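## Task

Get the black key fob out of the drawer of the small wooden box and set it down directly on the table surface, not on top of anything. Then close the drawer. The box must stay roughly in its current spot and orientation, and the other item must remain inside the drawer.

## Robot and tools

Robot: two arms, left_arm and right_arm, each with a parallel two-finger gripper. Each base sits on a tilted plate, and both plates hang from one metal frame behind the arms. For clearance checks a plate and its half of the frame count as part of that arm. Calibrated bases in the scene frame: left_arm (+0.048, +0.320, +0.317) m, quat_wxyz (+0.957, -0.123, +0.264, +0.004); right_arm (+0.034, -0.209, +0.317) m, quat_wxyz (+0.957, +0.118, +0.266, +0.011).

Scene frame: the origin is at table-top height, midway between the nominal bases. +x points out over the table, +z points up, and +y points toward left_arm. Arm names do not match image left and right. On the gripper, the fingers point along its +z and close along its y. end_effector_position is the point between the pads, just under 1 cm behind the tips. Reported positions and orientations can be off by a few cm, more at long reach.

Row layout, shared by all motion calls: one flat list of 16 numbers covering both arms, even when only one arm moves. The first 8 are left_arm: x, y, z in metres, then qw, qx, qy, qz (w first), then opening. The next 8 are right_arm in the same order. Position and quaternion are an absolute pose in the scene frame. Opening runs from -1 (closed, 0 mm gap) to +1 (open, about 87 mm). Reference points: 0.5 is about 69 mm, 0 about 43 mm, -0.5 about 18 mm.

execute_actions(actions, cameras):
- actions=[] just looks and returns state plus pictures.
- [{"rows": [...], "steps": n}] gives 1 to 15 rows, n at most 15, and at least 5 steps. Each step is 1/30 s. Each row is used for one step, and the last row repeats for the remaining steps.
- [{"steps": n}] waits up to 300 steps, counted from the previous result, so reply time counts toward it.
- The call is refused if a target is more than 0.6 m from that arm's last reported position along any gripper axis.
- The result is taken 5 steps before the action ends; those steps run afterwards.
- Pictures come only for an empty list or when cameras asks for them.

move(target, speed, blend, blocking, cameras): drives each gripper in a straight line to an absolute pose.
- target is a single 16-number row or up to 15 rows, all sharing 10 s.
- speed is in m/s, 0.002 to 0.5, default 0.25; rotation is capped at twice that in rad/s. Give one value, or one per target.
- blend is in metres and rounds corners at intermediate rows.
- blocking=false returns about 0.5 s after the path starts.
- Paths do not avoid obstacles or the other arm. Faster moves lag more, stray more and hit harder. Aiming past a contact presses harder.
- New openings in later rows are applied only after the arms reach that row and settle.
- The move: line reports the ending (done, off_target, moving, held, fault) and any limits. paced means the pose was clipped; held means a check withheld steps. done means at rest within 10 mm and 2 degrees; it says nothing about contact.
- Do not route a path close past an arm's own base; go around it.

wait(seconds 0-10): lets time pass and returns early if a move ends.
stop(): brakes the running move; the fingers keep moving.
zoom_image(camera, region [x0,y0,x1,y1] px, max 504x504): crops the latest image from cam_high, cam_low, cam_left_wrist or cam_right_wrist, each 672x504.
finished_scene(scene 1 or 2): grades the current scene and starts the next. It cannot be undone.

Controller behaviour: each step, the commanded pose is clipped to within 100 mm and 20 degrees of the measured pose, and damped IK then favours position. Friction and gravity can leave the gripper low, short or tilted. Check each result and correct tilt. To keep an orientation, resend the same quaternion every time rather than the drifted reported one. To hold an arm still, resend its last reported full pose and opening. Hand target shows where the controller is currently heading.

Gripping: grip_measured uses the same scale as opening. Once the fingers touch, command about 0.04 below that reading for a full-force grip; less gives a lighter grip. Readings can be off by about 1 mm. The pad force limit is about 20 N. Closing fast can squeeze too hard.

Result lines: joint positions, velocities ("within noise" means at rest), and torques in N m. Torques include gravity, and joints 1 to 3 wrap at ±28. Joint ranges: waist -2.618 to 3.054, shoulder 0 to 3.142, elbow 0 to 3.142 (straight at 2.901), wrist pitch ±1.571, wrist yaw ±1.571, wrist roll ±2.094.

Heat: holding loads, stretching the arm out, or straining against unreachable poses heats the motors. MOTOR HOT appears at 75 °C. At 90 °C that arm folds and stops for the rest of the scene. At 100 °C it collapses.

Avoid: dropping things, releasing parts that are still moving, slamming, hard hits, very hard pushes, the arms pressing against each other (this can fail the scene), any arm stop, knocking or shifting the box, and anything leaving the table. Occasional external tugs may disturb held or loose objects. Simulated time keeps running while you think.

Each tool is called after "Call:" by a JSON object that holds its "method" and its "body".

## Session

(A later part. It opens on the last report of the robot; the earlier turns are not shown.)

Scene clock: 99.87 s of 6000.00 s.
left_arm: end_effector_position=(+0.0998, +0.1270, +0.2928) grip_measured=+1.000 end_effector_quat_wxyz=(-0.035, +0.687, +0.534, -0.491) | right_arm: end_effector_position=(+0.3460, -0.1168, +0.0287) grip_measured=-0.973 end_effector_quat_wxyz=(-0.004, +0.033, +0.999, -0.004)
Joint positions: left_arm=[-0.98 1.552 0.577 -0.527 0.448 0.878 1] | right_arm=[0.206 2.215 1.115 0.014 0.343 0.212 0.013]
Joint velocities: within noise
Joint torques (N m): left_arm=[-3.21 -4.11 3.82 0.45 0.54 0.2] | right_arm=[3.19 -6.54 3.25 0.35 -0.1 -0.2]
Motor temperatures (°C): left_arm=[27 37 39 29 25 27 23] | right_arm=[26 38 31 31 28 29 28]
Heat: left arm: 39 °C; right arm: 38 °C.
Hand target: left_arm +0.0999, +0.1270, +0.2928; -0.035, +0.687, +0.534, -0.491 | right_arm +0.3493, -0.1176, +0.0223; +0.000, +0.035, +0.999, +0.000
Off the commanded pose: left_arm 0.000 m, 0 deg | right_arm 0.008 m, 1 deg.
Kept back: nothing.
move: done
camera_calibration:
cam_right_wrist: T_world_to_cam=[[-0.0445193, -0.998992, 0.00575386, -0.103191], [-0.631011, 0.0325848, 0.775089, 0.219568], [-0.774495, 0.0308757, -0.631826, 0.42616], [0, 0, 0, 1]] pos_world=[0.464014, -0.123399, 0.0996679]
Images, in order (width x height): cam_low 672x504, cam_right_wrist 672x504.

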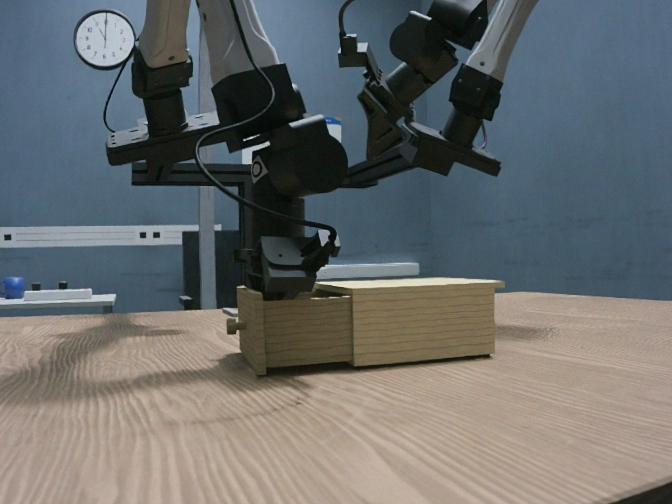

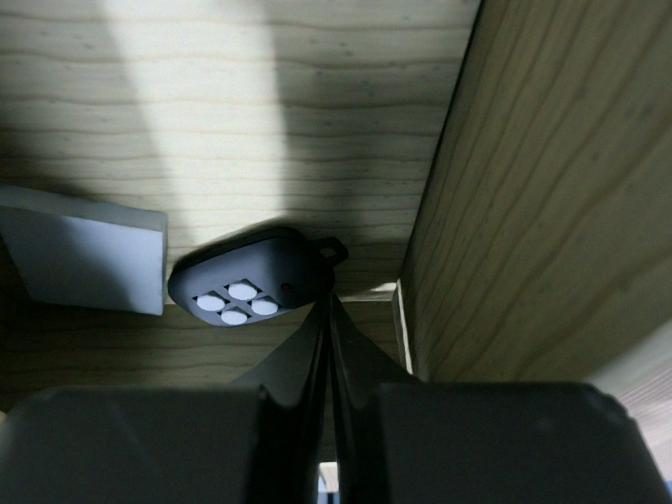

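Call:
{"method": "move", "body": {"target": [[0.0998,0.1270,0.2928,-0.035,0.687,0.534,-0.491,1, 0.3485,-0.1165,0.017,0,0.0349,0.9994,0,-1],[0.0998,0.1270,0.2928,-0.035,0.687,0.534,-0.491,1, 0.3485,-0.111,0.017,0,0.0349,0.9994,0,-1]], "speed": 0.04, "cameras": ["cam_right_wrist","cam_low"]}}

Call:
{"method": "zoom_image", "body": {"camera": "cam_right_wrist", "region": [220, 160, 480, 420]}}

Scene clock: 100.90 s of 6000.00 s.
left_arm: end_effector_position=(+0.0998, +0.1270, +0.2928) grip_measured=+1.000 end_effector_quat_wxyz=(-0.035, +0.687, +0.534, -0.491) | right_arm: end_effector_position=(+0.3449, -0.1150, +0.0232) grip_measured=-0.973 end_effector_quat_wxyz=(-0.006, +0.031, +0.999, -0.004)
Joint positions: left_arm=[-0.98 1.552 0.577 -0.527 0.448 0.878 1] | right_arm=[0.206 2.238 1.128 0.02 0.343 0.21 0.013]
Joint velocities: within noise
Joint torques (N m): left_arm=[-3.18 -4.08 3.86 0.43 0.55 0.19] | right_arm=[4.33 -6.26 3.56 0.36 -0.04 -0.1]
Motor temperatures (°C): left_arm=[27 37 39 29 25 27 23] | right_arm=[26 38 31 31 28 29 28]
Heat: left arm: 39 °C; right arm: 38 °C.
Hand target: left_arm +0.0999, +0.1270, +0.2928; -0.035, +0.687, +0.534, -0.491 | right_arm +0.3485, -0.1110, +0.0173; +0.000, +0.035, +0.999, +0.000
Off the commanded pose: left_arm 0.000 m, 0 deg | right_arm 0.008 m, 1 deg.
Kept back: nothing.
move: done
camera_calibration:
cam_right_wrist: T_world_to_cam=[[-0.0415921, -0.999117, 0.00589396, -0.102451], [-0.628838, 0.030761, 0.776928, 0.222103], [-0.776423, 0.0286077, -0.629562, 0.422187], [0, 0, 0, 1]] pos_world=[0.463201, -0.12127, 0.0938385]
Images, in order (width x height): cam_low 672x504, cam_right_wrist 672x504.

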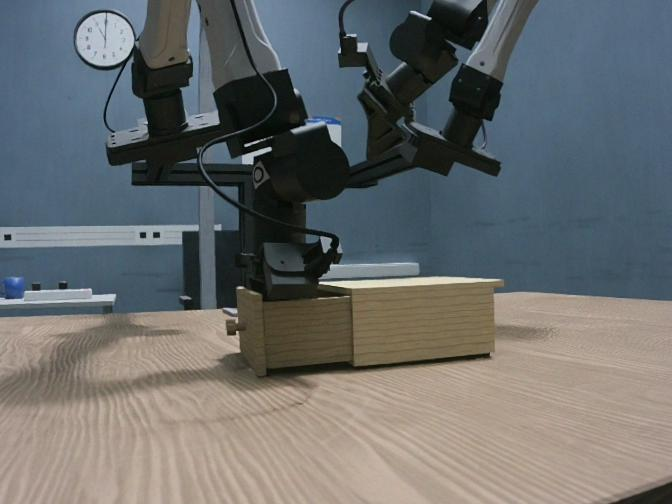

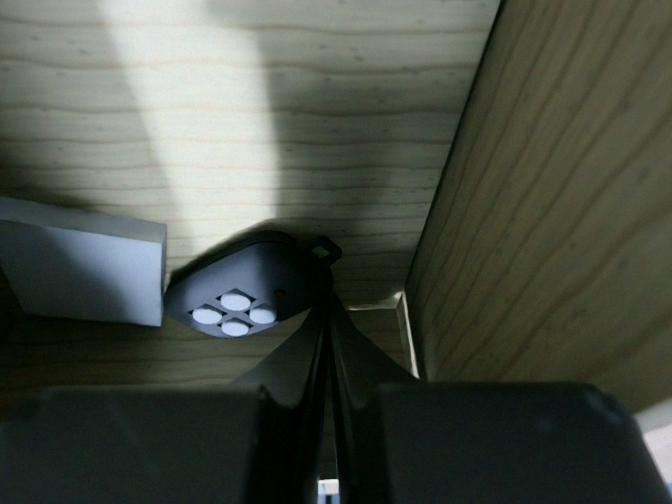

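Scaled by 1.938 from the camera's 672x504 image, which has a finer 960x720 frame.

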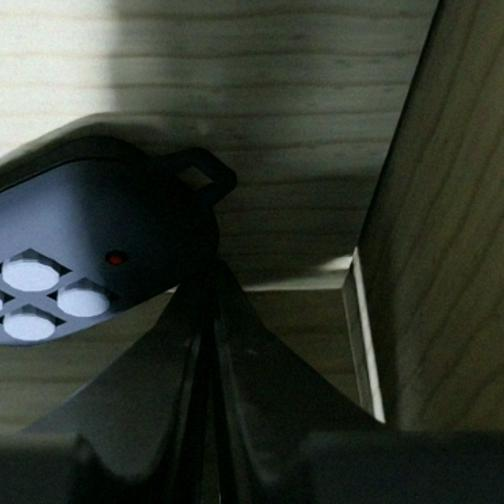

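Call:
{"method": "move", "body": {"target": [[0.0998,0.1270,0.2928,-0.035,0.687,0.534,-0.491,1, 0.365,-0.114,0.020,0,0.0349,0.9994,0,-1]], "speed": 0.03, "cameras": ["cam_right_wrist","cam_low"]}}

Call:
{"method": "zoom_image", "body": {"camera": "cam_right_wrist", "region": [160, 160, 420, 420]}}

Scene clock: 102.00 s of 6000.00 s.
left_arm: end_effector_position=(+0.0998, +0.1270, +0.2928) grip_measured=+1.000 end_effector_quat_wxyz=(-0.035, +0.687, +0.534, -0.491) | right_arm: end_effector_position=(+0.3706, -0.1121, +0.0256) grip_measured=-0.973 end_effector_quat_wxyz=(+0.012, +0.037, +0.999, +0.000)
Joint positions: left_arm=[-0.98 1.552 0.577 -0.527 0.448 0.878 1] | right_arm=[0.206 2.238 1.195 -0.009 0.342 0.21 0.013]
Joint velocities: within noise
Joint torques (N m): left_arm=[-3.25 -4.1 3.82 0.44 0.54 0.18] | right_arm=[3.51 -6.83 3.44 0.14 -0.07 -0.22]
Motor temperatures (°C): left_arm=[27 37 39 29 25 27 23] | right_arm=[26 38 31 31 28 29 28]
Heat: left arm: 39 °C; right arm: 38 °C.
Hand target: left_arm +0.0999, +0.1270, +0.2928; -0.035, +0.687, +0.534, -0.491 | right_arm +0.3649, -0.1140, +0.0203; +0.000, +0.035, +0.999, +0.000
Off the commanded pose: left_arm 0.000 m, 0 deg | right_arm 0.008 m, 1 deg.
Kept back: nothing.
move: done
camera_calibration:
cam_right_wrist: T_world_to_cam=[[-0.0542825, -0.998525, -0.00132104, -0.0935365], [-0.655665, 0.0346459, 0.754257, 0.247218], [-0.753098, 0.0418091, -0.656578, 0.437054], [0, 0, 0, 1]] pos_world=[0.486159, -0.120236, 0.100371]
Images, in order (width x height): cam_low 672x504, cam_right_wrist 672x504.

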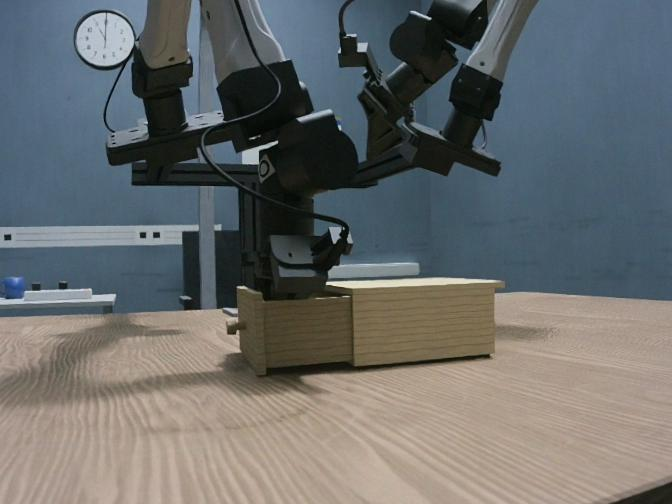

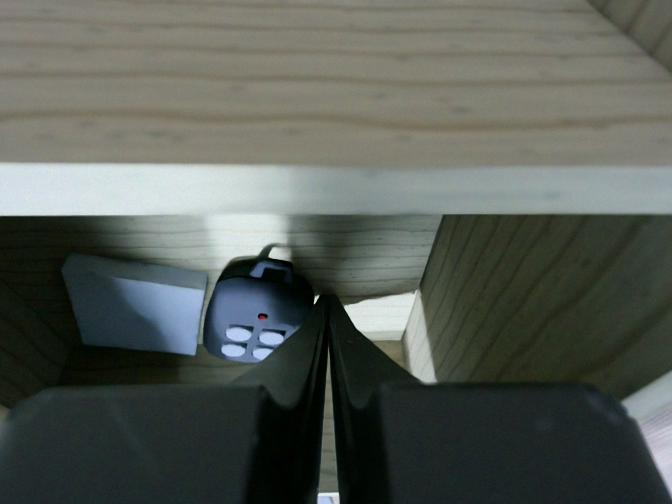

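Scaled by 1.938 from the camera's 672x504 image, which has a finer 960x720 frame.

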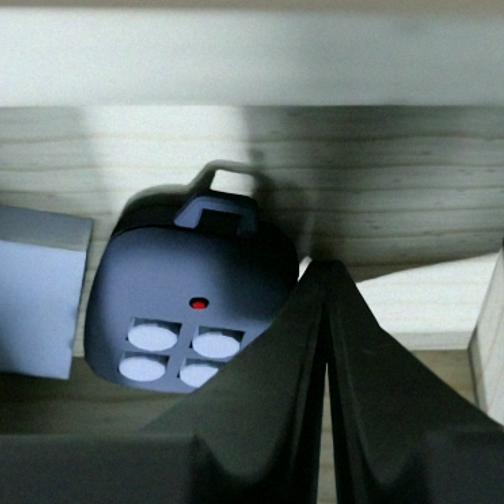

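Call:
{"method": "move", "body": {"target": [[0.0998,0.1270,0.2928,-0.035,0.687,0.534,-0.491,1, 0.368,-0.118,0.06,0,0.0349,0.9994,0,-1],[0.0998,0.1270,0.2928,-0.035,0.687,0.534,-0.491,1, 0.398,-0.100,0.10,0.1734,0.0091,0.9835,0.0515,-0.46]], "speed": 0.1, "cameras": ["cam_right_wrist","cam_low"], "blend": [0.015,0]}}

Call:
{"method": "zoom_image", "body": {"camera": "cam_right_wrist", "region": [220, 160, 440, 325]}}

Scene clock: 106.73 s of 6000.00 s.
left_arm: end_effector_position=(+0.0998, +0.1270, +0.2928) grip_measured=+1.000 end_effector_quat_wxyz=(-0.035, +0.687, +0.534, -0.491) | right_arm: end_effector_position=(+0.3848, -0.1049, +0.0868) grip_measured=-0.460 end_effector_quat_wxyz=(+0.150, +0.010, +0.988, +0.040)
Joint positions: left_arm=[-0.98 1.552 0.577 -0.527 0.448 0.878 1] | right_arm=[0.271 1.967 0.847 0.352 0.335 0.111 0.27]
Joint velocities: within noise
Joint torques (N m): left_arm=[-3.23 -4.01 3.81 0.44 0.54 0.19] | right_arm=[5.26 -10.4 1.89 0.9 -0.1 -0.24]
Motor temperatures (°C): left_arm=[27 37 39 29 25 27 23] | right_arm=[26 38 31 31 28 29 28]
Heat: left arm: 39 °C; right arm: 38 °C.
Hand target: left_arm +0.0999, +0.1270, +0.2928; -0.035, +0.687, +0.534, -0.491 | right_arm +0.3979, -0.1000, +0.0998; +0.173, +0.009, +0.983, +0.051
Off the commanded pose: left_arm 0.000 m, 0 deg | right_arm 0.019 m, 3 deg.
Kept back: nothing.
move: off_target (right_arm); target 2's new opening was sent with right_arm's hand 0.020 m and 3 deg from that target
camera_calibration:
cam_right_wrist: T_world_to_cam=[[0.011501, -0.99693, -0.0774506, -0.104069], [-0.838026, -0.0518655, 0.54316, 0.289544], [-0.54551, 0.0586587, -0.836049, 0.425109], [0, 0, 0, 1]] pos_world=[0.475743, -0.113668, 0.190082]
Images, in order (width x height): cam_low 672x504, cam_right_wrist 672x504.

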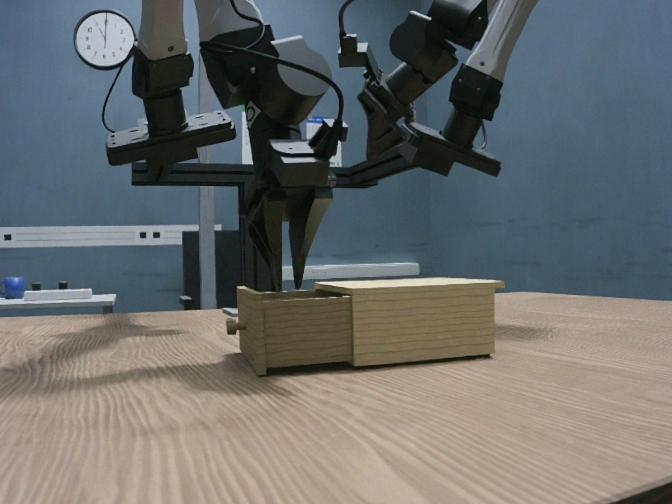

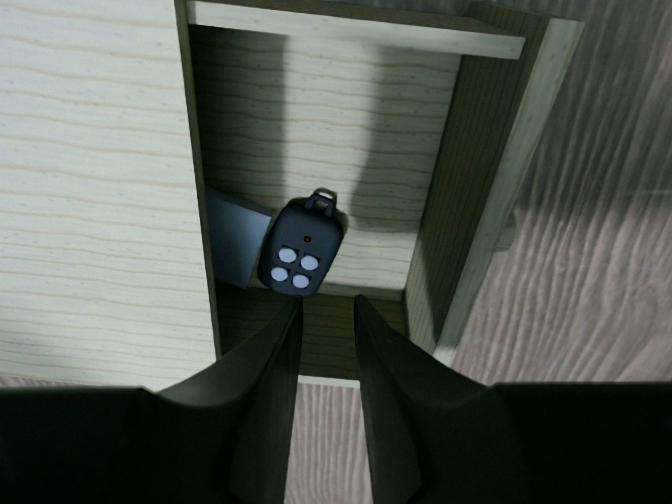

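Scaled by 2.291 from the camera's 672x504 image, which has a finer 960x720 frame.

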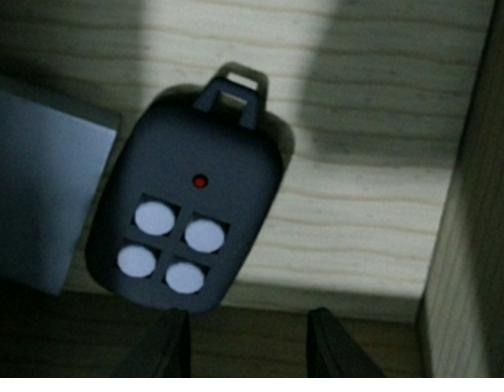

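Call:
{"method": "move", "body": {"target": [[0.0998,0.1270,0.2928,-0.035,0.687,0.534,-0.491,1, 0.404,-0.099,0.06,0.1625,0.1713,0.9715,0.0222,-0.5]], "speed": 0.06, "cameras": ["cam_right_wrist","cam_low"]}}

Call:
{"method": "zoom_image", "body": {"camera": "cam_right_wrist", "region": [220, 160, 440, 325]}}

Scene clock: 110.57 s of 6000.00 s.
left_arm: end_effector_position=(+0.0998, +0.1270, +0.2928) grip_measured=+1.000 end_effector_quat_wxyz=(-0.035, +0.687, +0.534, -0.491) | right_arm: end_effector_position=(+0.4000, -0.0946, +0.0658) grip_measured=-0.500 end_effector_quat_wxyz=(+0.158, +0.159, +0.974, +0.029)
Joint positions: left_arm=[-0.98 1.552 0.577 -0.527 0.448 0.878 1] | right_arm=[0.271 2.071 0.926 0.394 0.405 0.396 0.25]
Joint velocities: within noise
Joint torques (N m): left_arm=[-3.21 -4.08 3.85 0.43 0.54 0.19] | right_arm=[3.18 -6.2 3.78 0.9 0.13 -0.07]
Motor temperatures (°C): left_arm=[27 37 38 29 25 27 23] | right_arm=[26 38 30 31 28 29 28]
Heat: left arm: 38 °C; right arm: 38 °C.
Hand target: left_arm +0.0999, +0.1270, +0.2928; -0.035, +0.687, +0.534, -0.491 | right_arm +0.4039, -0.0991, +0.0603; +0.162, +0.171, +0.971, +0.022
Off the commanded pose: left_arm 0.000 m, 0 deg | right_arm 0.008 m, 2 deg.
Kept back: nothing.
move: done
camera_calibration:
cam_right_wrist: T_world_to_cam=[[-0.281232, -0.954089, -0.103063, 0.0272512], [-0.822388, 0.184268, 0.538259, 0.33067], [-0.494556, 0.236133, -0.836454, 0.411713], [0, 0, 0, 1]] pos_world=[0.483218, -0.132151, 0.169202]
Images, in order (width x height): cam_low 672x504, cam_right_wrist 672x504.

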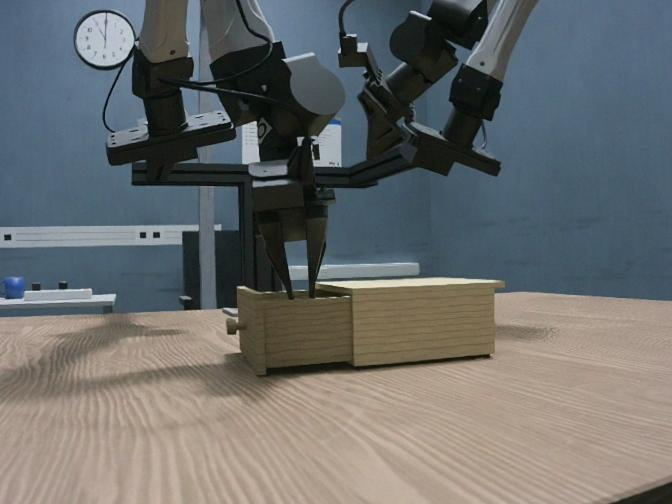

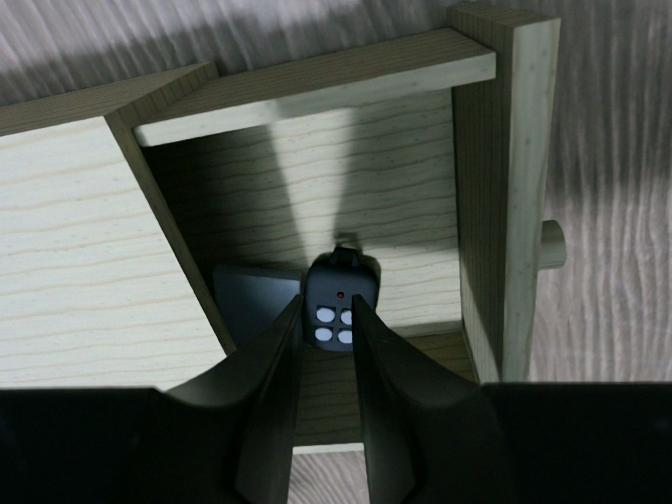

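Scaled by 2.291 from the camera's 672x504 image, which has a finer 960x720 frame.

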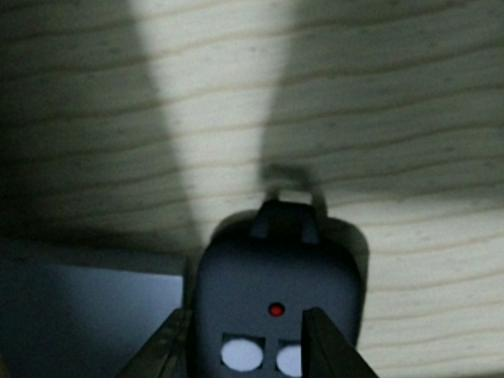

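Call:
{"method": "move", "body": {"target": [[0.0998,0.1270,0.2928,-0.035,0.687,0.534,-0.491,1, 0.405,-0.101,0.023,0.1625,0.1713,0.9715,0.0222,-0.5]], "speed": 0.04, "cameras": ["cam_right_wrist","cam_low"]}}

Call:
{"method": "zoom_image", "body": {"camera": "cam_right_wrist", "region": [260, 260, 420, 380]}}

Scene clock: 112.17 s of 6000.00 s.
left_arm: end_effector_position=(+0.0998, +0.1270, +0.2928) grip_measured=+1.000 end_effector_quat_wxyz=(-0.035, +0.687, +0.534, -0.491) | right_arm: end_effector_position=(+0.4030, -0.0991, +0.0289) grip_measured=-0.500 end_effector_quat_wxyz=(+0.160, +0.171, +0.972, +0.021)
Joint positions: left_arm=[-0.98 1.552 0.577 -0.527 0.448 0.878 1] | right_arm=[0.23 2.209 0.996 0.474 0.396 0.388 0.25]
Joint velocities: within noise
Joint torques (N m): left_arm=[-3.21 -4.08 3.84 0.44 0.54 0.18] | right_arm=[3.21 -6.35 3.03 0.93 -0.06 -0.26]
Motor temperatures (°C): left_arm=[27 37 38 29 25 27 23] | right_arm=[26 38 30 31 28 29 28]
Heat: left arm: 38 °C; right arm: 38 °C.
Hand target: left_arm +0.0999, +0.1270, +0.2928; -0.035, +0.687, +0.534, -0.491 | right_arm +0.4048, -0.1011, +0.0232; +0.162, +0.171, +0.971, +0.022
Off the commanded pose: left_arm 0.000 m, 0 deg | right_arm 0.007 m, 0 deg.
Kept back: nothing.
move: done
camera_calibration:
cam_right_wrist: T_world_to_cam=[[-0.306873, -0.94741, -0.0907964, 0.0306264], [-0.817778, 0.21367, 0.5344, 0.354969], [-0.486896, 0.238244, -0.840341, 0.380532], [0, 0, 0, 1]] pos_world=[0.484964, -0.13749, 0.132861]
Images, in order (width x height): cam_low 672x504, cam_right_wrist 672x504.

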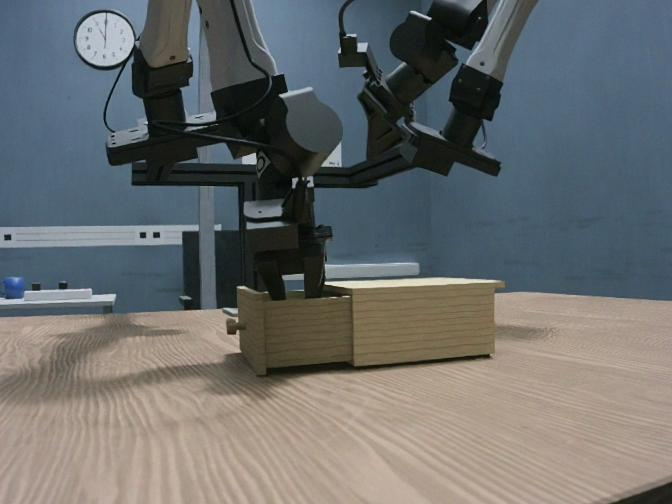

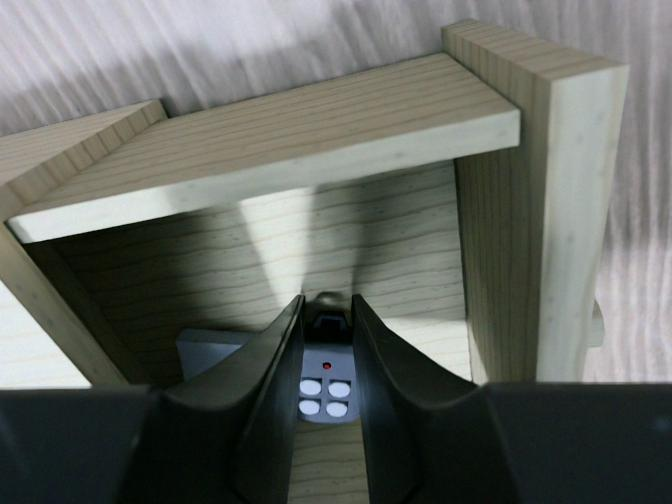

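Scaled by 3.150 from the camera's 672x504 image, which has a finer 960x720 frame.

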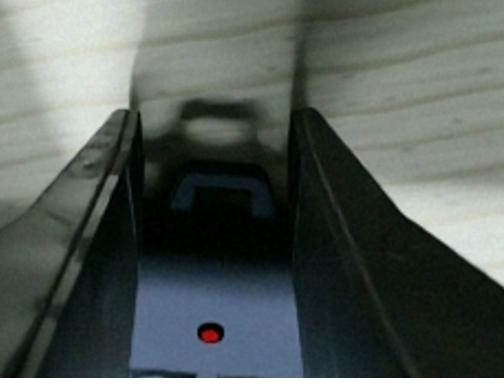

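Call:
{"method": "move", "body": {"target": [[0.0998,0.1270,0.2928,-0.035,0.687,0.534,-0.491,1, 0.397,-0.099,0.019,0.1625,0.1713,0.9715,0.0222,-0.5]], "speed": 0.03, "cameras": ["cam_right_wrist","cam_low"]}}

Call:
{"method": "zoom_image", "body": {"camera": "cam_right_wrist", "region": [260, 260, 420, 380]}}

Scene clock: 113.23 s of 6000.00 s.
left_arm: end_effector_position=(+0.0998, +0.1270, +0.2928) grip_measured=+1.000 end_effector_quat_wxyz=(-0.035, +0.687, +0.534, -0.491) | right_arm: end_effector_position=(+0.4048, -0.0982, +0.0273) grip_measured=-0.500 end_effector_quat_wxyz=(+0.168, +0.174, +0.970, +0.023)
Joint positions: left_arm=[-0.98 1.552 0.577 -0.527 0.448 0.878 1] | right_arm=[0.23 2.218 0.991 0.506 0.396 0.387 0.25]
Joint velocities: within noise
Joint torques (N m): left_arm=[-3.22 -4.04 3.82 0.44 0.55 0.19] | right_arm=[3.77 -5.89 1.42 0.95 -0.01 -0.18]
Motor temperatures (°C): left_arm=[27 37 38 29 25 27 23] | right_arm=[26 38 30 31 28 29 28]
Heat: left arm: 38 °C; right arm: 38 °C.
Hand target: left_arm +0.0999, +0.1270, +0.2928; -0.035, +0.687, +0.534, -0.491 | right_arm +0.3969, -0.0991, +0.0194; +0.162, +0.171, +0.971, +0.022
Off the commanded pose: left_arm 0.000 m, 0 deg | right_arm 0.011 m, 1 deg.
Kept back: nothing.
move: off_target (right_arm)
camera_calibration:
cam_right_wrist: T_world_to_cam=[[-0.310386, -0.94546, -0.0988198, 0.0337642], [-0.82556, 0.216558, 0.521108, 0.360921], [-0.471287, 0.243327, -0.84775, 0.374274], [0, 0, 0, 1]] pos_world=[0.484832, -0.137308, 0.132549]
Images, in order (width x height): cam_low 672x504, cam_right_wrist 672x504.

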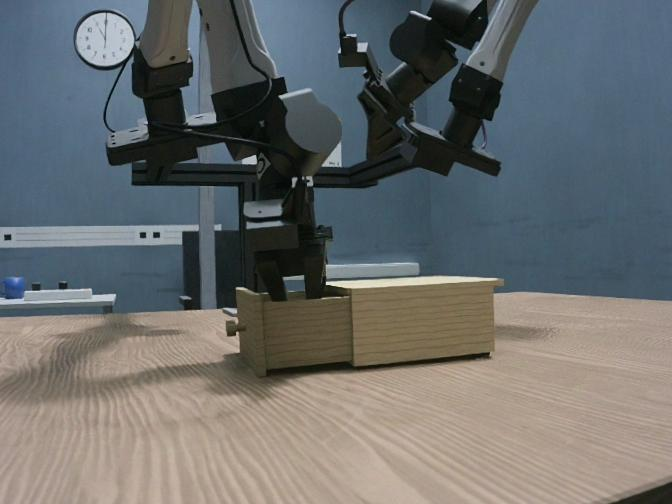

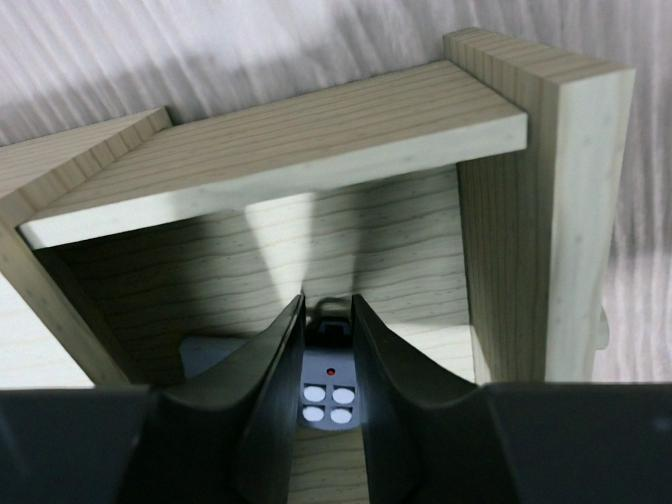

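Scaled by 3.150 from the camera's 672x504 image, which has a finer 960x720 frame.

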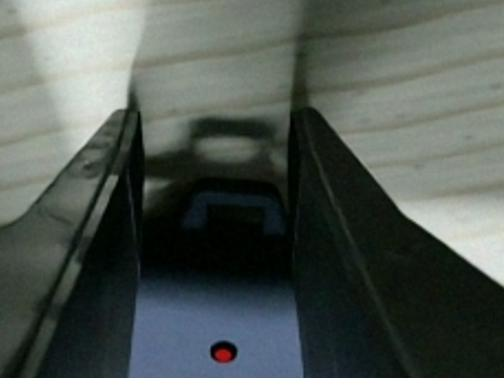

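Call:
{"method": "move", "body": {"target": [[0.0998,0.1270,0.2928,-0.035,0.687,0.534,-0.491,1, 0.389,-0.098,0.0205,0.1625,0.1713,0.9715,0.0222,-0.5]], "speed": 0.03, "cameras": ["cam_right_wrist","cam_low"]}}

Call:
{"method": "zoom_image", "body": {"camera": "cam_right_wrist", "region": [260, 260, 420, 380]}}

Scene clock: 114.17 s of 6000.00 s.
left_arm: end_effector_position=(+0.0998, +0.1270, +0.2928) grip_measured=+1.000 end_effector_quat_wxyz=(-0.035, +0.687, +0.534, -0.491) | right_arm: end_effector_position=(+0.4031, -0.0986, +0.0278) grip_measured=-0.500 end_effector_quat_wxyz=(+0.178, +0.177, +0.968, +0.026)
Joint positions: left_arm=[-0.98 1.552 0.577 -0.527 0.448 0.878 1] | right_arm=[0.23 2.219 0.963 0.556 0.396 0.387 0.25]
Joint velocities: within noise
Joint torques (N m): left_arm=[-3.21 -4.05 3.84 0.43 0.54 0.19] | right_arm=[4.41 -6.11 0.61 0.79 0.05 -0.14]
Motor temperatures (°C): left_arm=[27 37 38 29 25 27 23] | right_arm=[26 38 30 31 28 29 28]
Heat: left arm: 38 °C; right arm: 38 °C.
Hand target: left_arm +0.0999, +0.1270, +0.2928; -0.035, +0.687, +0.534, -0.491 | right_arm +0.3889, -0.0982, +0.0208; +0.162, +0.171, +0.972, +0.022
Off the commanded pose: left_arm 0.000 m, 0 deg | right_arm 0.016 m, 2 deg.
Kept back: nothing.
move: off_target (right_arm)
camera_calibration:
cam_right_wrist: T_world_to_cam=[[-0.315396, -0.94274, -0.108476, 0.0354078], [-0.834427, 0.221071, 0.504835, 0.363846], [-0.451947, 0.249739, -0.856373, 0.367039], [0, 0, 0, 1]] pos_world=[0.480652, -0.138719, 0.134481]
Images, in order (width x height): cam_low 672x504, cam_right_wrist 672x504.

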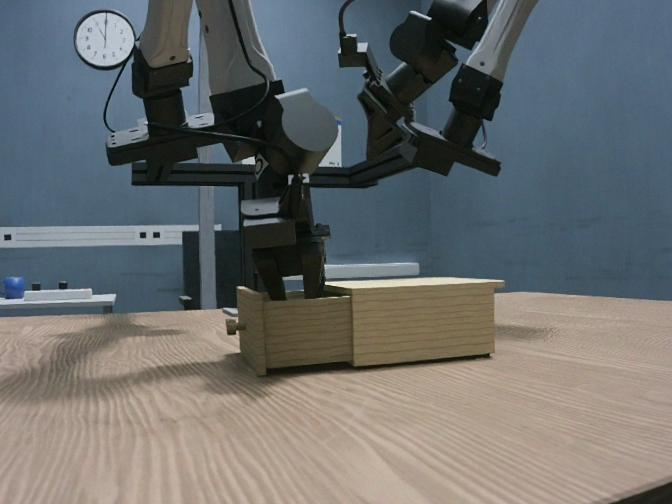

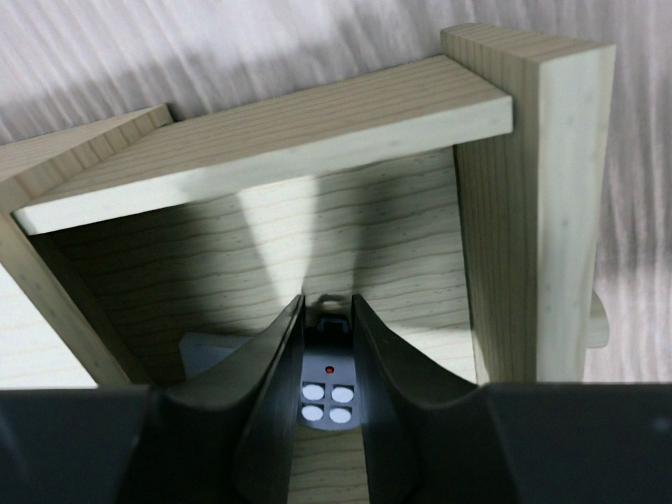

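Scaled by 3.150 from the camera's 672x504 image, which has a finer 960x720 frame.

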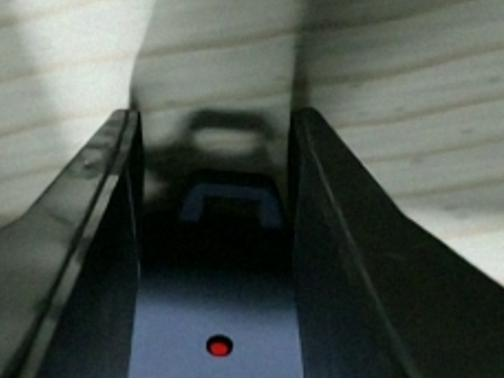

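Call:
{"method": "execute_actions", "body": {"actions": [{"rows":[[0.0998,0.1270,0.2928,-0.035,0.687,0.534,-0.491,1, 0.394,-0.0985,0.0205,0.1625,0.1713,0.9715,0.0222,-0.5],[0.0998,0.1270,0.2928,-0.035,0.687,0.534,-0.491,1, 0.398,-0.100,0.0205,0.1625,0.1713,0.9715,0.0222,-0.5],[0.0998,0.1270,0.2928,-0.035,0.687,0.534,-0.491,1, 0.402,-0.101,0.0210,0.1625,0.1713,0.9715,0.0222,-0.5]],"steps":15}]}}

Call:
{"method": "execute_actions", "body": {"actions": [], "cameras": ["cam_right_wrist"]}}

Call:
{"method": "zoom_image", "body": {"camera": "cam_right_wrist", "region": [260, 260, 420, 380]}}

Scene clock: 116.50 s of 6000.00 s.
left_arm: end_effector_position=(+0.0998, +0.1270, +0.2928) grip_measured=+1.000 end_effector_quat_wxyz=(-0.035, +0.687, +0.534, -0.491) | right_arm: end_effector_position=(+0.4061, -0.0981, +0.0276) grip_measured=-0.500 end_effector_quat_wxyz=(+0.173, +0.175, +0.969, +0.025)
Joint positions: left_arm=[-0.98 1.552 0.577 -0.527 0.448 0.878 1] | right_arm=[0.23 2.219 0.987 0.521 0.396 0.386 0.25]
Joint velocities: within noise
Joint torques (N m): left_arm=[-3.21 -4.07 3.85 0.42 0.54 0.19] | right_arm=[3.36 -6.65 2.99 0.67 -0.07 -0.24]
Motor temperatures (°C): left_arm=[27 37 38 29 25 27 23] | right_arm=[26 38 30 31 28 29 28]
Heat: left arm: 38 °C; right arm: 38 °C.
Steps of this call (1-60: nothing new was sent; 61-70: this action's first 10). Readings (end_effector_position of left_arm | right_arm):
61: (+0.0998, +0.1270, +0.2928) | (+0.4031, -0.0986, +0.0278)
62: (+0.0998, +0.1270, +0.2928) | (+0.4037, -0.0985, +0.0278)
64: (+0.0998, +0.1270, +0.2928) | (+0.4046, -0.0984, +0.0277)
68: (+0.0998, +0.1270, +0.2928) | (+0.4061, -0.0981, +0.0276)
70: the state above

Scene clock: 116.67 s of 6000.00 s.
left_arm: end_effector_position=(+0.0998, +0.1270, +0.2928) grip_measured=+1.000 end_effector_quat_wxyz=(-0.035, +0.687, +0.534, -0.491) | right_arm: end_effector_position=(+0.4059, -0.0981, +0.0275) grip_measured=-0.500 end_effector_quat_wxyz=(+0.172, +0.175, +0.969, +0.024)
Joint positions: left_arm=[-0.98 1.552 0.577 -0.527 0.448 0.878 1] | right_arm=[0.23 2.219 0.987 0.519 0.396 0.386 0.25]
Joint velocities: within noise
Joint torques (N m): left_arm=[-3.21 -4.08 3.81 0.44 0.53 0.19] | right_arm=[3.21 -6.49 2.92 0.67 -0.05 -0.26]
Motor temperatures (°C): left_arm=[27 37 38 29 25 27 23] | right_arm=[26 38 30 31 28 29 28]
Heat: left arm: 38 °C; right arm: 38 °C.
Hand target: left_arm +0.0999, +0.1270, +0.2928; -0.035, +0.687, +0.534, -0.491 | right_arm +0.4017, -0.1011, +0.0211; +0.162, +0.171, +0.971, +0.022
Off the commanded pose: left_arm 0.000 m, 0 deg | right_arm 0.008 m, 1 deg.
Steps of this call (1-5: your previous action's last 5). Readings (end_effector_position of left_arm | right_arm):
1: (+0.0998, +0.1270, +0.2928) | (+0.4061, -0.0981, +0.0276)
2: (+0.0998, +0.1270, +0.2928) | (+0.4059, -0.0981, +0.0275)
4: (+0.0998, +0.1270, +0.2928) | (+0.4060, -0.0981, +0.0276)
5: the state above
camera_calibration:
cam_right_wrist: T_world_to_cam=[[-0.311385, -0.944765, -0.102264, 0.0347364], [-0.829347, 0.217642, 0.514602, 0.363499], [-0.463921, 0.245051, -0.851309, 0.372246], [0, 0, 0, 1]] pos_world=[0.484975, -0.137514, 0.133391]
Images, in order (width x height): cam_right_wrist 672x504.

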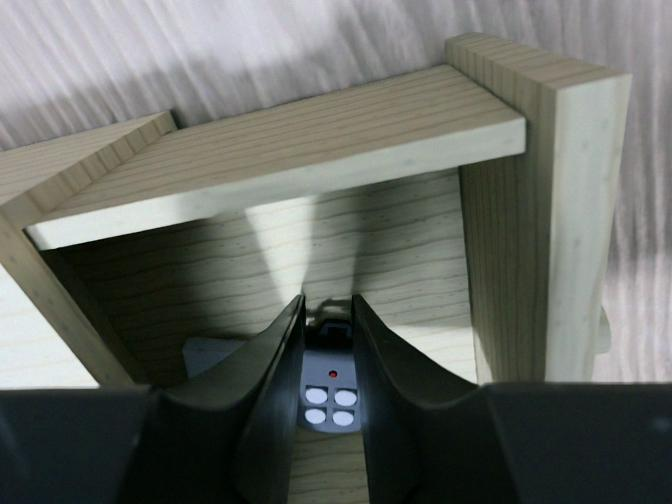

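Scaled by 3.150 from the camera's 672x504 image, which has a finer 960x720 frame.

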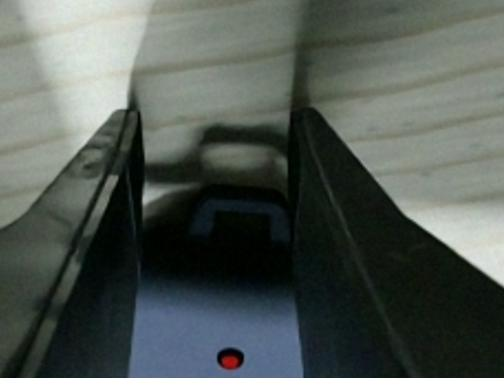

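Call:
{"method": "move", "body": {"target": [[0.0998,0.1270,0.2928,-0.035,0.687,0.534,-0.491,1, 0.393,-0.108,0.0215,0.1625,0.1713,0.9715,0.0222,-0.5]], "speed": 0.03, "cameras": ["cam_right_wrist","cam_low"]}}

Call:
{"method": "zoom_image", "body": {"camera": "cam_right_wrist", "region": [260, 260, 420, 380]}}

Scene clock: 117.73 s of 6000.00 s.
left_arm: end_effector_position=(+0.0998, +0.1270, +0.2928) grip_measured=+1.000 end_effector_quat_wxyz=(-0.035, +0.687, +0.534, -0.491) | right_arm: end_effector_position=(+0.4014, -0.1004, +0.0264) grip_measured=-0.500 end_effector_quat_wxyz=(+0.173, +0.175, +0.969, +0.028)
Joint positions: left_arm=[-0.98 1.552 0.577 -0.527 0.448 0.878 1] | right_arm=[0.222 2.219 0.962 0.551 0.383 0.38 0.25]
Joint velocities: within noise
Joint torques (N m): left_arm=[-3.25 -4.07 3.81 0.43 0.54 0.19] | right_arm=[2.56 -7.45 0.59 0.72 -0.05 -0.25]
Motor temperatures (°C): left_arm=[27 37 38 29 25 27 23] | right_arm=[26 37 30 31 28 29 28]
Heat: left arm: 38 °C; right arm: 37 °C.
Hand target: left_arm +0.0999, +0.1270, +0.2928; -0.035, +0.687, +0.534, -0.491 | right_arm +0.3929, -0.1079, +0.0216; +0.162, +0.171, +0.971, +0.022
Off the commanded pose: left_arm 0.000 m, 0 deg | right_arm 0.012 m, 2 deg.
Kept back: nothing.
move: off_target (right_arm)
camera_calibration:
cam_right_wrist: T_world_to_cam=[[-0.309809, -0.944391, -0.110201, 0.0306542], [-0.831757, 0.21304, 0.512634, 0.36138], [-0.46065, 0.250479, -0.851506, 0.369004], [0, 0, 0, 1]] pos_world=[0.480059, -0.140466, 0.132332]
Images, in order (width x height): cam_low 672x504, cam_right_wrist 672x504.

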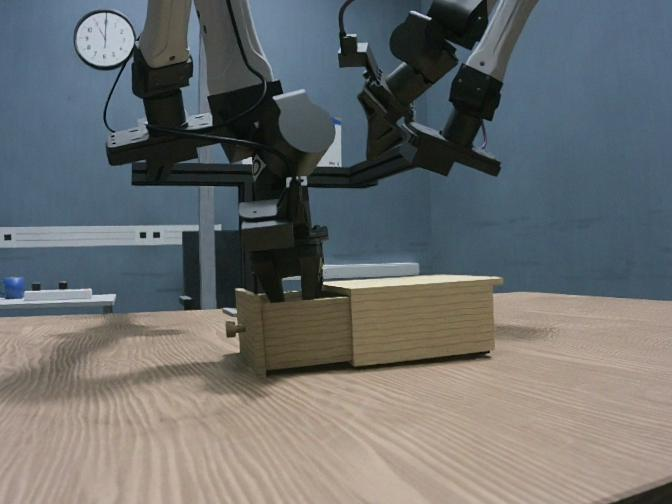

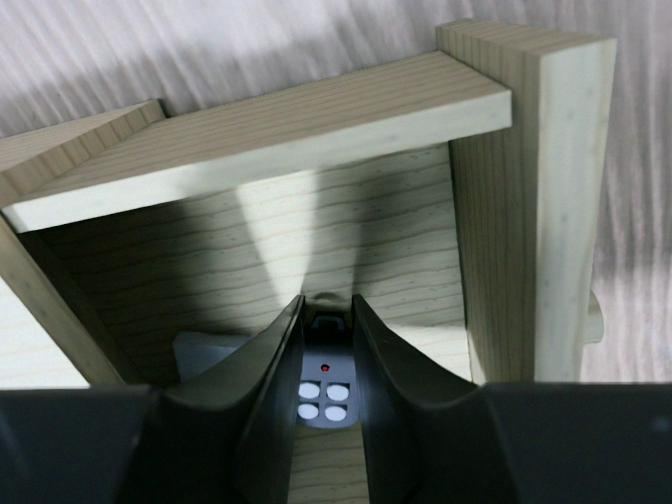

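Scaled by 3.150 from the camera's 672x504 image, which has a finer 960x720 frame.

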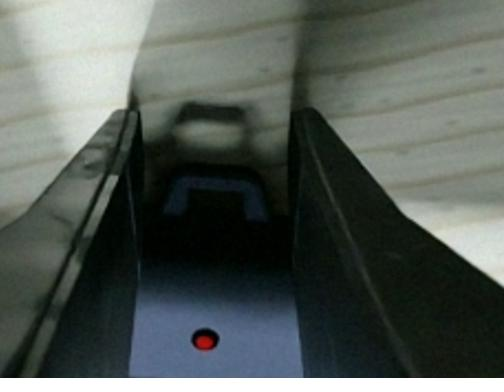

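Call:
{"method": "execute_actions", "body": {"actions": [{"rows":[[0.0998,0.1270,0.2928,-0.035,0.687,0.534,-0.491,1, 0.393,-0.108,0.0215,0.1625,0.1713,0.9715,0.0222,-0.54],[0.0998,0.1270,0.2928,-0.035,0.687,0.534,-0.491,1, 0.393,-0.108,0.0215,0.1625,0.1713,0.9715,0.0222,-0.57],[0.0998,0.1270,0.2928,-0.035,0.687,0.534,-0.491,1, 0.393,-0.108,0.0215,0.1625,0.1713,0.9715,0.0222,-0.59],[0.0998,0.1270,0.2928,-0.035,0.687,0.534,-0.491,1, 0.393,-0.108,0.0215,0.1625,0.1713,0.9715,0.0222,-0.61],[0.0998,0.1270,0.2928,-0.035,0.687,0.534,-0.491,1, 0.393,-0.108,0.0215,0.1625,0.1713,0.9715,0.0222,-0.63],[0.0998,0.1270,0.2928,-0.035,0.687,0.534,-0.491,1, 0.393,-0.108,0.0215,0.1625,0.1713,0.9715,0.0222,-0.65],[0.0998,0.1270,0.2928,-0.035,0.687,0.534,-0.491,1, 0.393,-0.108,0.0215,0.1625,0.1713,0.9715,0.0222,-0.67],[0.0998,0.1270,0.2928,-0.035,0.687,0.534,-0.491,1, 0.393,-0.108,0.0215,0.1625,0.1713,0.9715,0.0222,-0.69]],"steps":15}]}}

Call:
{"method": "execute_actions", "body": {"actions": [], "cameras": ["cam_right_wrist"]}}

Call:
{"method": "zoom_image", "body": {"camera": "cam_right_wrist", "region": [260, 260, 420, 380]}}

Scene clock: 118.53 s of 6000.00 s.
left_arm: end_effector_position=(+0.0998, +0.1270, +0.2928) grip_measured=+1.000 end_effector_quat_wxyz=(-0.035, +0.687, +0.534, -0.491) | right_arm: end_effector_position=(+0.4004, -0.1027, +0.0258) grip_measured=-0.664 end_effector_quat_wxyz=(+0.173, +0.173, +0.969, +0.025)
Joint positions: left_arm=[-0.98 1.552 0.577 -0.527 0.448 0.878 1] | right_arm=[0.219 2.219 0.96 0.552 0.385 0.374 0.168]
Joint velocities: within noise
Joint torques (N m): left_arm=[-3.18 -4.07 3.78 0.43 0.53 0.19] | right_arm=[2.84 -7.36 0.85 0.72 -0.04 -0.23]
Motor temperatures (°C): left_arm=[27 37 38 29 25 27 23] | right_arm=[26 37 30 31 28 29 28]
Heat: left arm: 38 °C; right arm: 37 °C.
Steps of this call (1-14: nothing new was sent; 15-24: this action's first 10). Readings (end_effector_position of left_arm | right_arm):
15: (+0.0998, +0.1270, +0.2928) | (+0.4012, -0.1004, +0.0264)
16: (+0.0998, +0.1270, +0.2928) | (+0.4011, -0.1008, +0.0263)
18: (+0.0998, +0.1270, +0.2928) | (+0.4007, -0.1017, +0.0260)
22: (+0.0998, +0.1270, +0.2928) | (+0.4004, -0.1027, +0.0258)
24: the state above

Scene clock: 118.70 s of 6000.00 s.
left_arm: end_effector_position=(+0.0998, +0.1270, +0.2928) grip_measured=+1.000 end_effector_quat_wxyz=(-0.035, +0.687, +0.534, -0.491) | right_arm: end_effector_position=(+0.4004, -0.1027, +0.0258) grip_measured=-0.664 end_effector_quat_wxyz=(+0.173, +0.173, +0.969, +0.025)
Joint positions: left_arm=[-0.98 1.552 0.577 -0.527 0.448 0.878 1] | right_arm=[0.219 2.219 0.96 0.552 0.385 0.374 0.168]
Joint velocities: within noise
Joint torques (N m): left_arm=[-3.21 -4.07 3.85 0.43 0.54 0.2] | right_arm=[2.78 -7.43 0.8 0.74 -0.09 -0.22]
Motor temperatures (°C): left_arm=[27 37 38 29 25 27 23] | right_arm=[26 37 30 31 28 29 28]
Heat: left arm: 38 °C; right arm: 37 °C.
Hand target: left_arm +0.0999, +0.1270, +0.2928; -0.035, +0.687, +0.534, -0.491 | right_arm +0.3930, -0.1079, +0.0216; +0.162, +0.171, +0.971, +0.022
Off the commanded pose: left_arm 0.000 m, 0 deg | right_arm 0.010 m, 1 deg.
Steps of this call (1-5: your previous action's last 5). Readings (end_effector_position of left_arm | right_arm):
1: (+0.0998, +0.1270, +0.2928) | (+0.4004, -0.1027, +0.0258)
2: (+0.0998, +0.1270, +0.2928) | (+0.4004, -0.1027, +0.0258)
4: (+0.0998, +0.1270, +0.2928) | (+0.4004, -0.1027, +0.0258)
5: the state above
camera_calibration:
cam_right_wrist: T_world_to_cam=[[-0.307919, -0.945737, -0.103766, 0.0270378], [-0.831124, 0.214302, 0.513135, 0.361226], [-0.463054, 0.244246, -0.852012, 0.368912], [0, 0, 0, 1]] pos_world=[0.479375, -0.141946, 0.131766]
Images, in order (width x height): cam_right_wrist 672x504.

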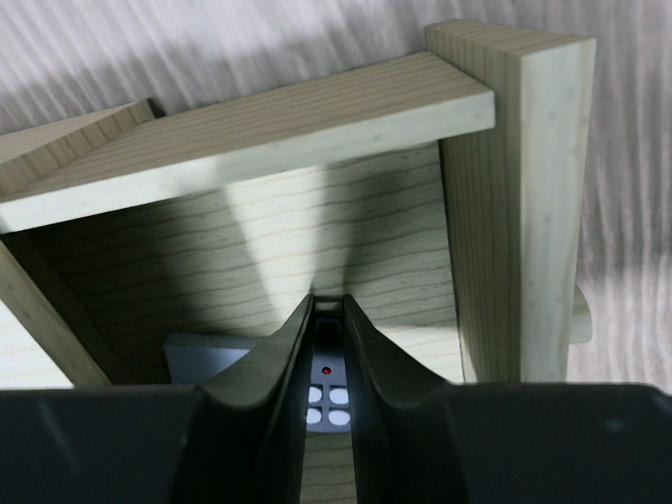

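Scaled by 3.150 from the camera's 672x504 image, which has a finer 960x720 frame.

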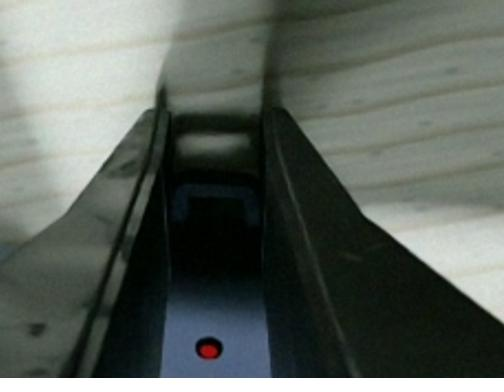

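Call:
{"method": "move", "body": {"target": [[0.0998,0.1270,0.2928,-0.035,0.687,0.534,-0.491,1, 0.4005,-0.1050,0.0215,0.1725,0.1735,0.9690,0.0250,-0.72],[0.0998,0.1270,0.2928,-0.035,0.687,0.534,-0.491,1, 0.4015,-0.1050,0.044,0.1725,0.1735,0.9690,0.0250,-0.72]], "speed": 0.03, "cameras": ["cam_right_wrist","cam_low"]}}

Call:
{"method": "zoom_image", "body": {"camera": "cam_right_wrist", "region": [220, 260, 440, 425]}}

Scene clock: 120.73 s of 6000.00 s.
left_arm: end_effector_position=(+0.0998, +0.1270, +0.2928) grip_measured=+1.000 end_effector_quat_wxyz=(-0.035, +0.687, +0.534, -0.491) | right_arm: end_effector_position=(+0.3981, -0.1056, +0.0330) grip_measured=-0.670 end_effector_quat_wxyz=(+0.171, +0.173, +0.970, +0.025)
Joint positions: left_arm=[-0.98 1.552 0.577 -0.527 0.448 0.878 1] | right_arm=[0.219 2.186 0.936 0.539 0.386 0.376 0.165]
Joint velocities: left_arm=[0.002 -0.022 -0.007 0.022 -0.007 -0.154 0] | right_arm=[within noise]
Joint torques (N m): left_arm=[-3.25 -4.07 3.75 0.43 0.55 0.19] | right_arm=[5.23 -10.74 0.7 0.52 0.14 -0.07]
Motor temperatures (°C): left_arm=[27 37 38 29 25 27 23] | right_arm=[26 38 30 31 28 29 28]
Heat: left arm: 38 °C; right arm: 38 °C.
Hand target: left_arm +0.0999, +0.1270, +0.2928; -0.035, +0.687, +0.534, -0.491 | right_arm +0.4015, -0.1050, +0.0435; +0.173, +0.174, +0.969, +0.025
Off the commanded pose: left_arm 0.000 m, 0 deg | right_arm 0.012 m, 0 deg.
Kept back: nothing.
move: off_target (right_arm)
camera_calibration:
cam_right_wrist: T_world_to_cam=[[-0.309054, -0.945534, -0.102234, 0.0247493], [-0.82879, 0.215041, 0.51659, 0.355346], [-0.466469, 0.244385, -0.850108, 0.376018], [0, 0, 0, 1]] pos_world=[0.477556, -0.144905, 0.138618]
Images, in order (width x height): cam_low 672x504, cam_right_wrist 672x504.

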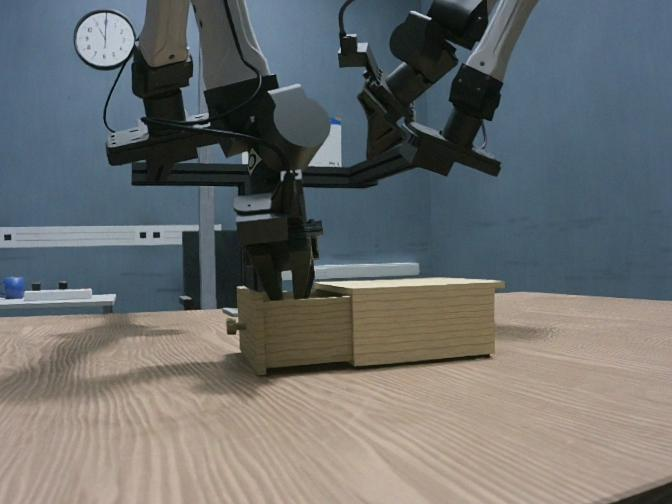

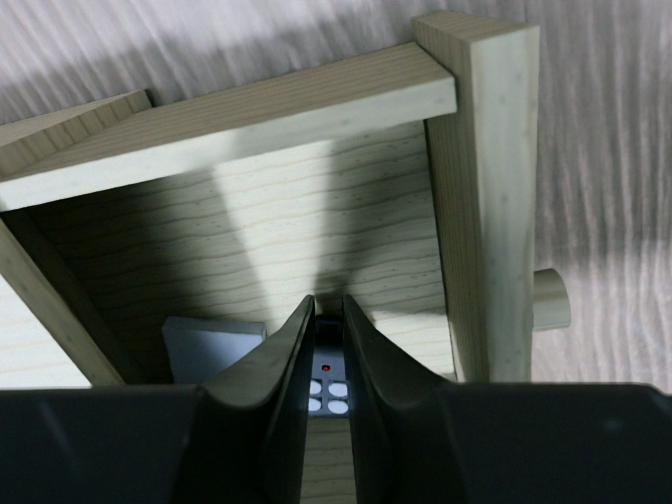

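Scaled by 2.291 from the camera's 672x504 image, which has a finer 960x720 frame.

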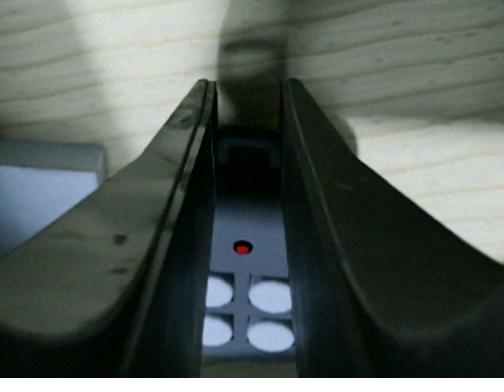

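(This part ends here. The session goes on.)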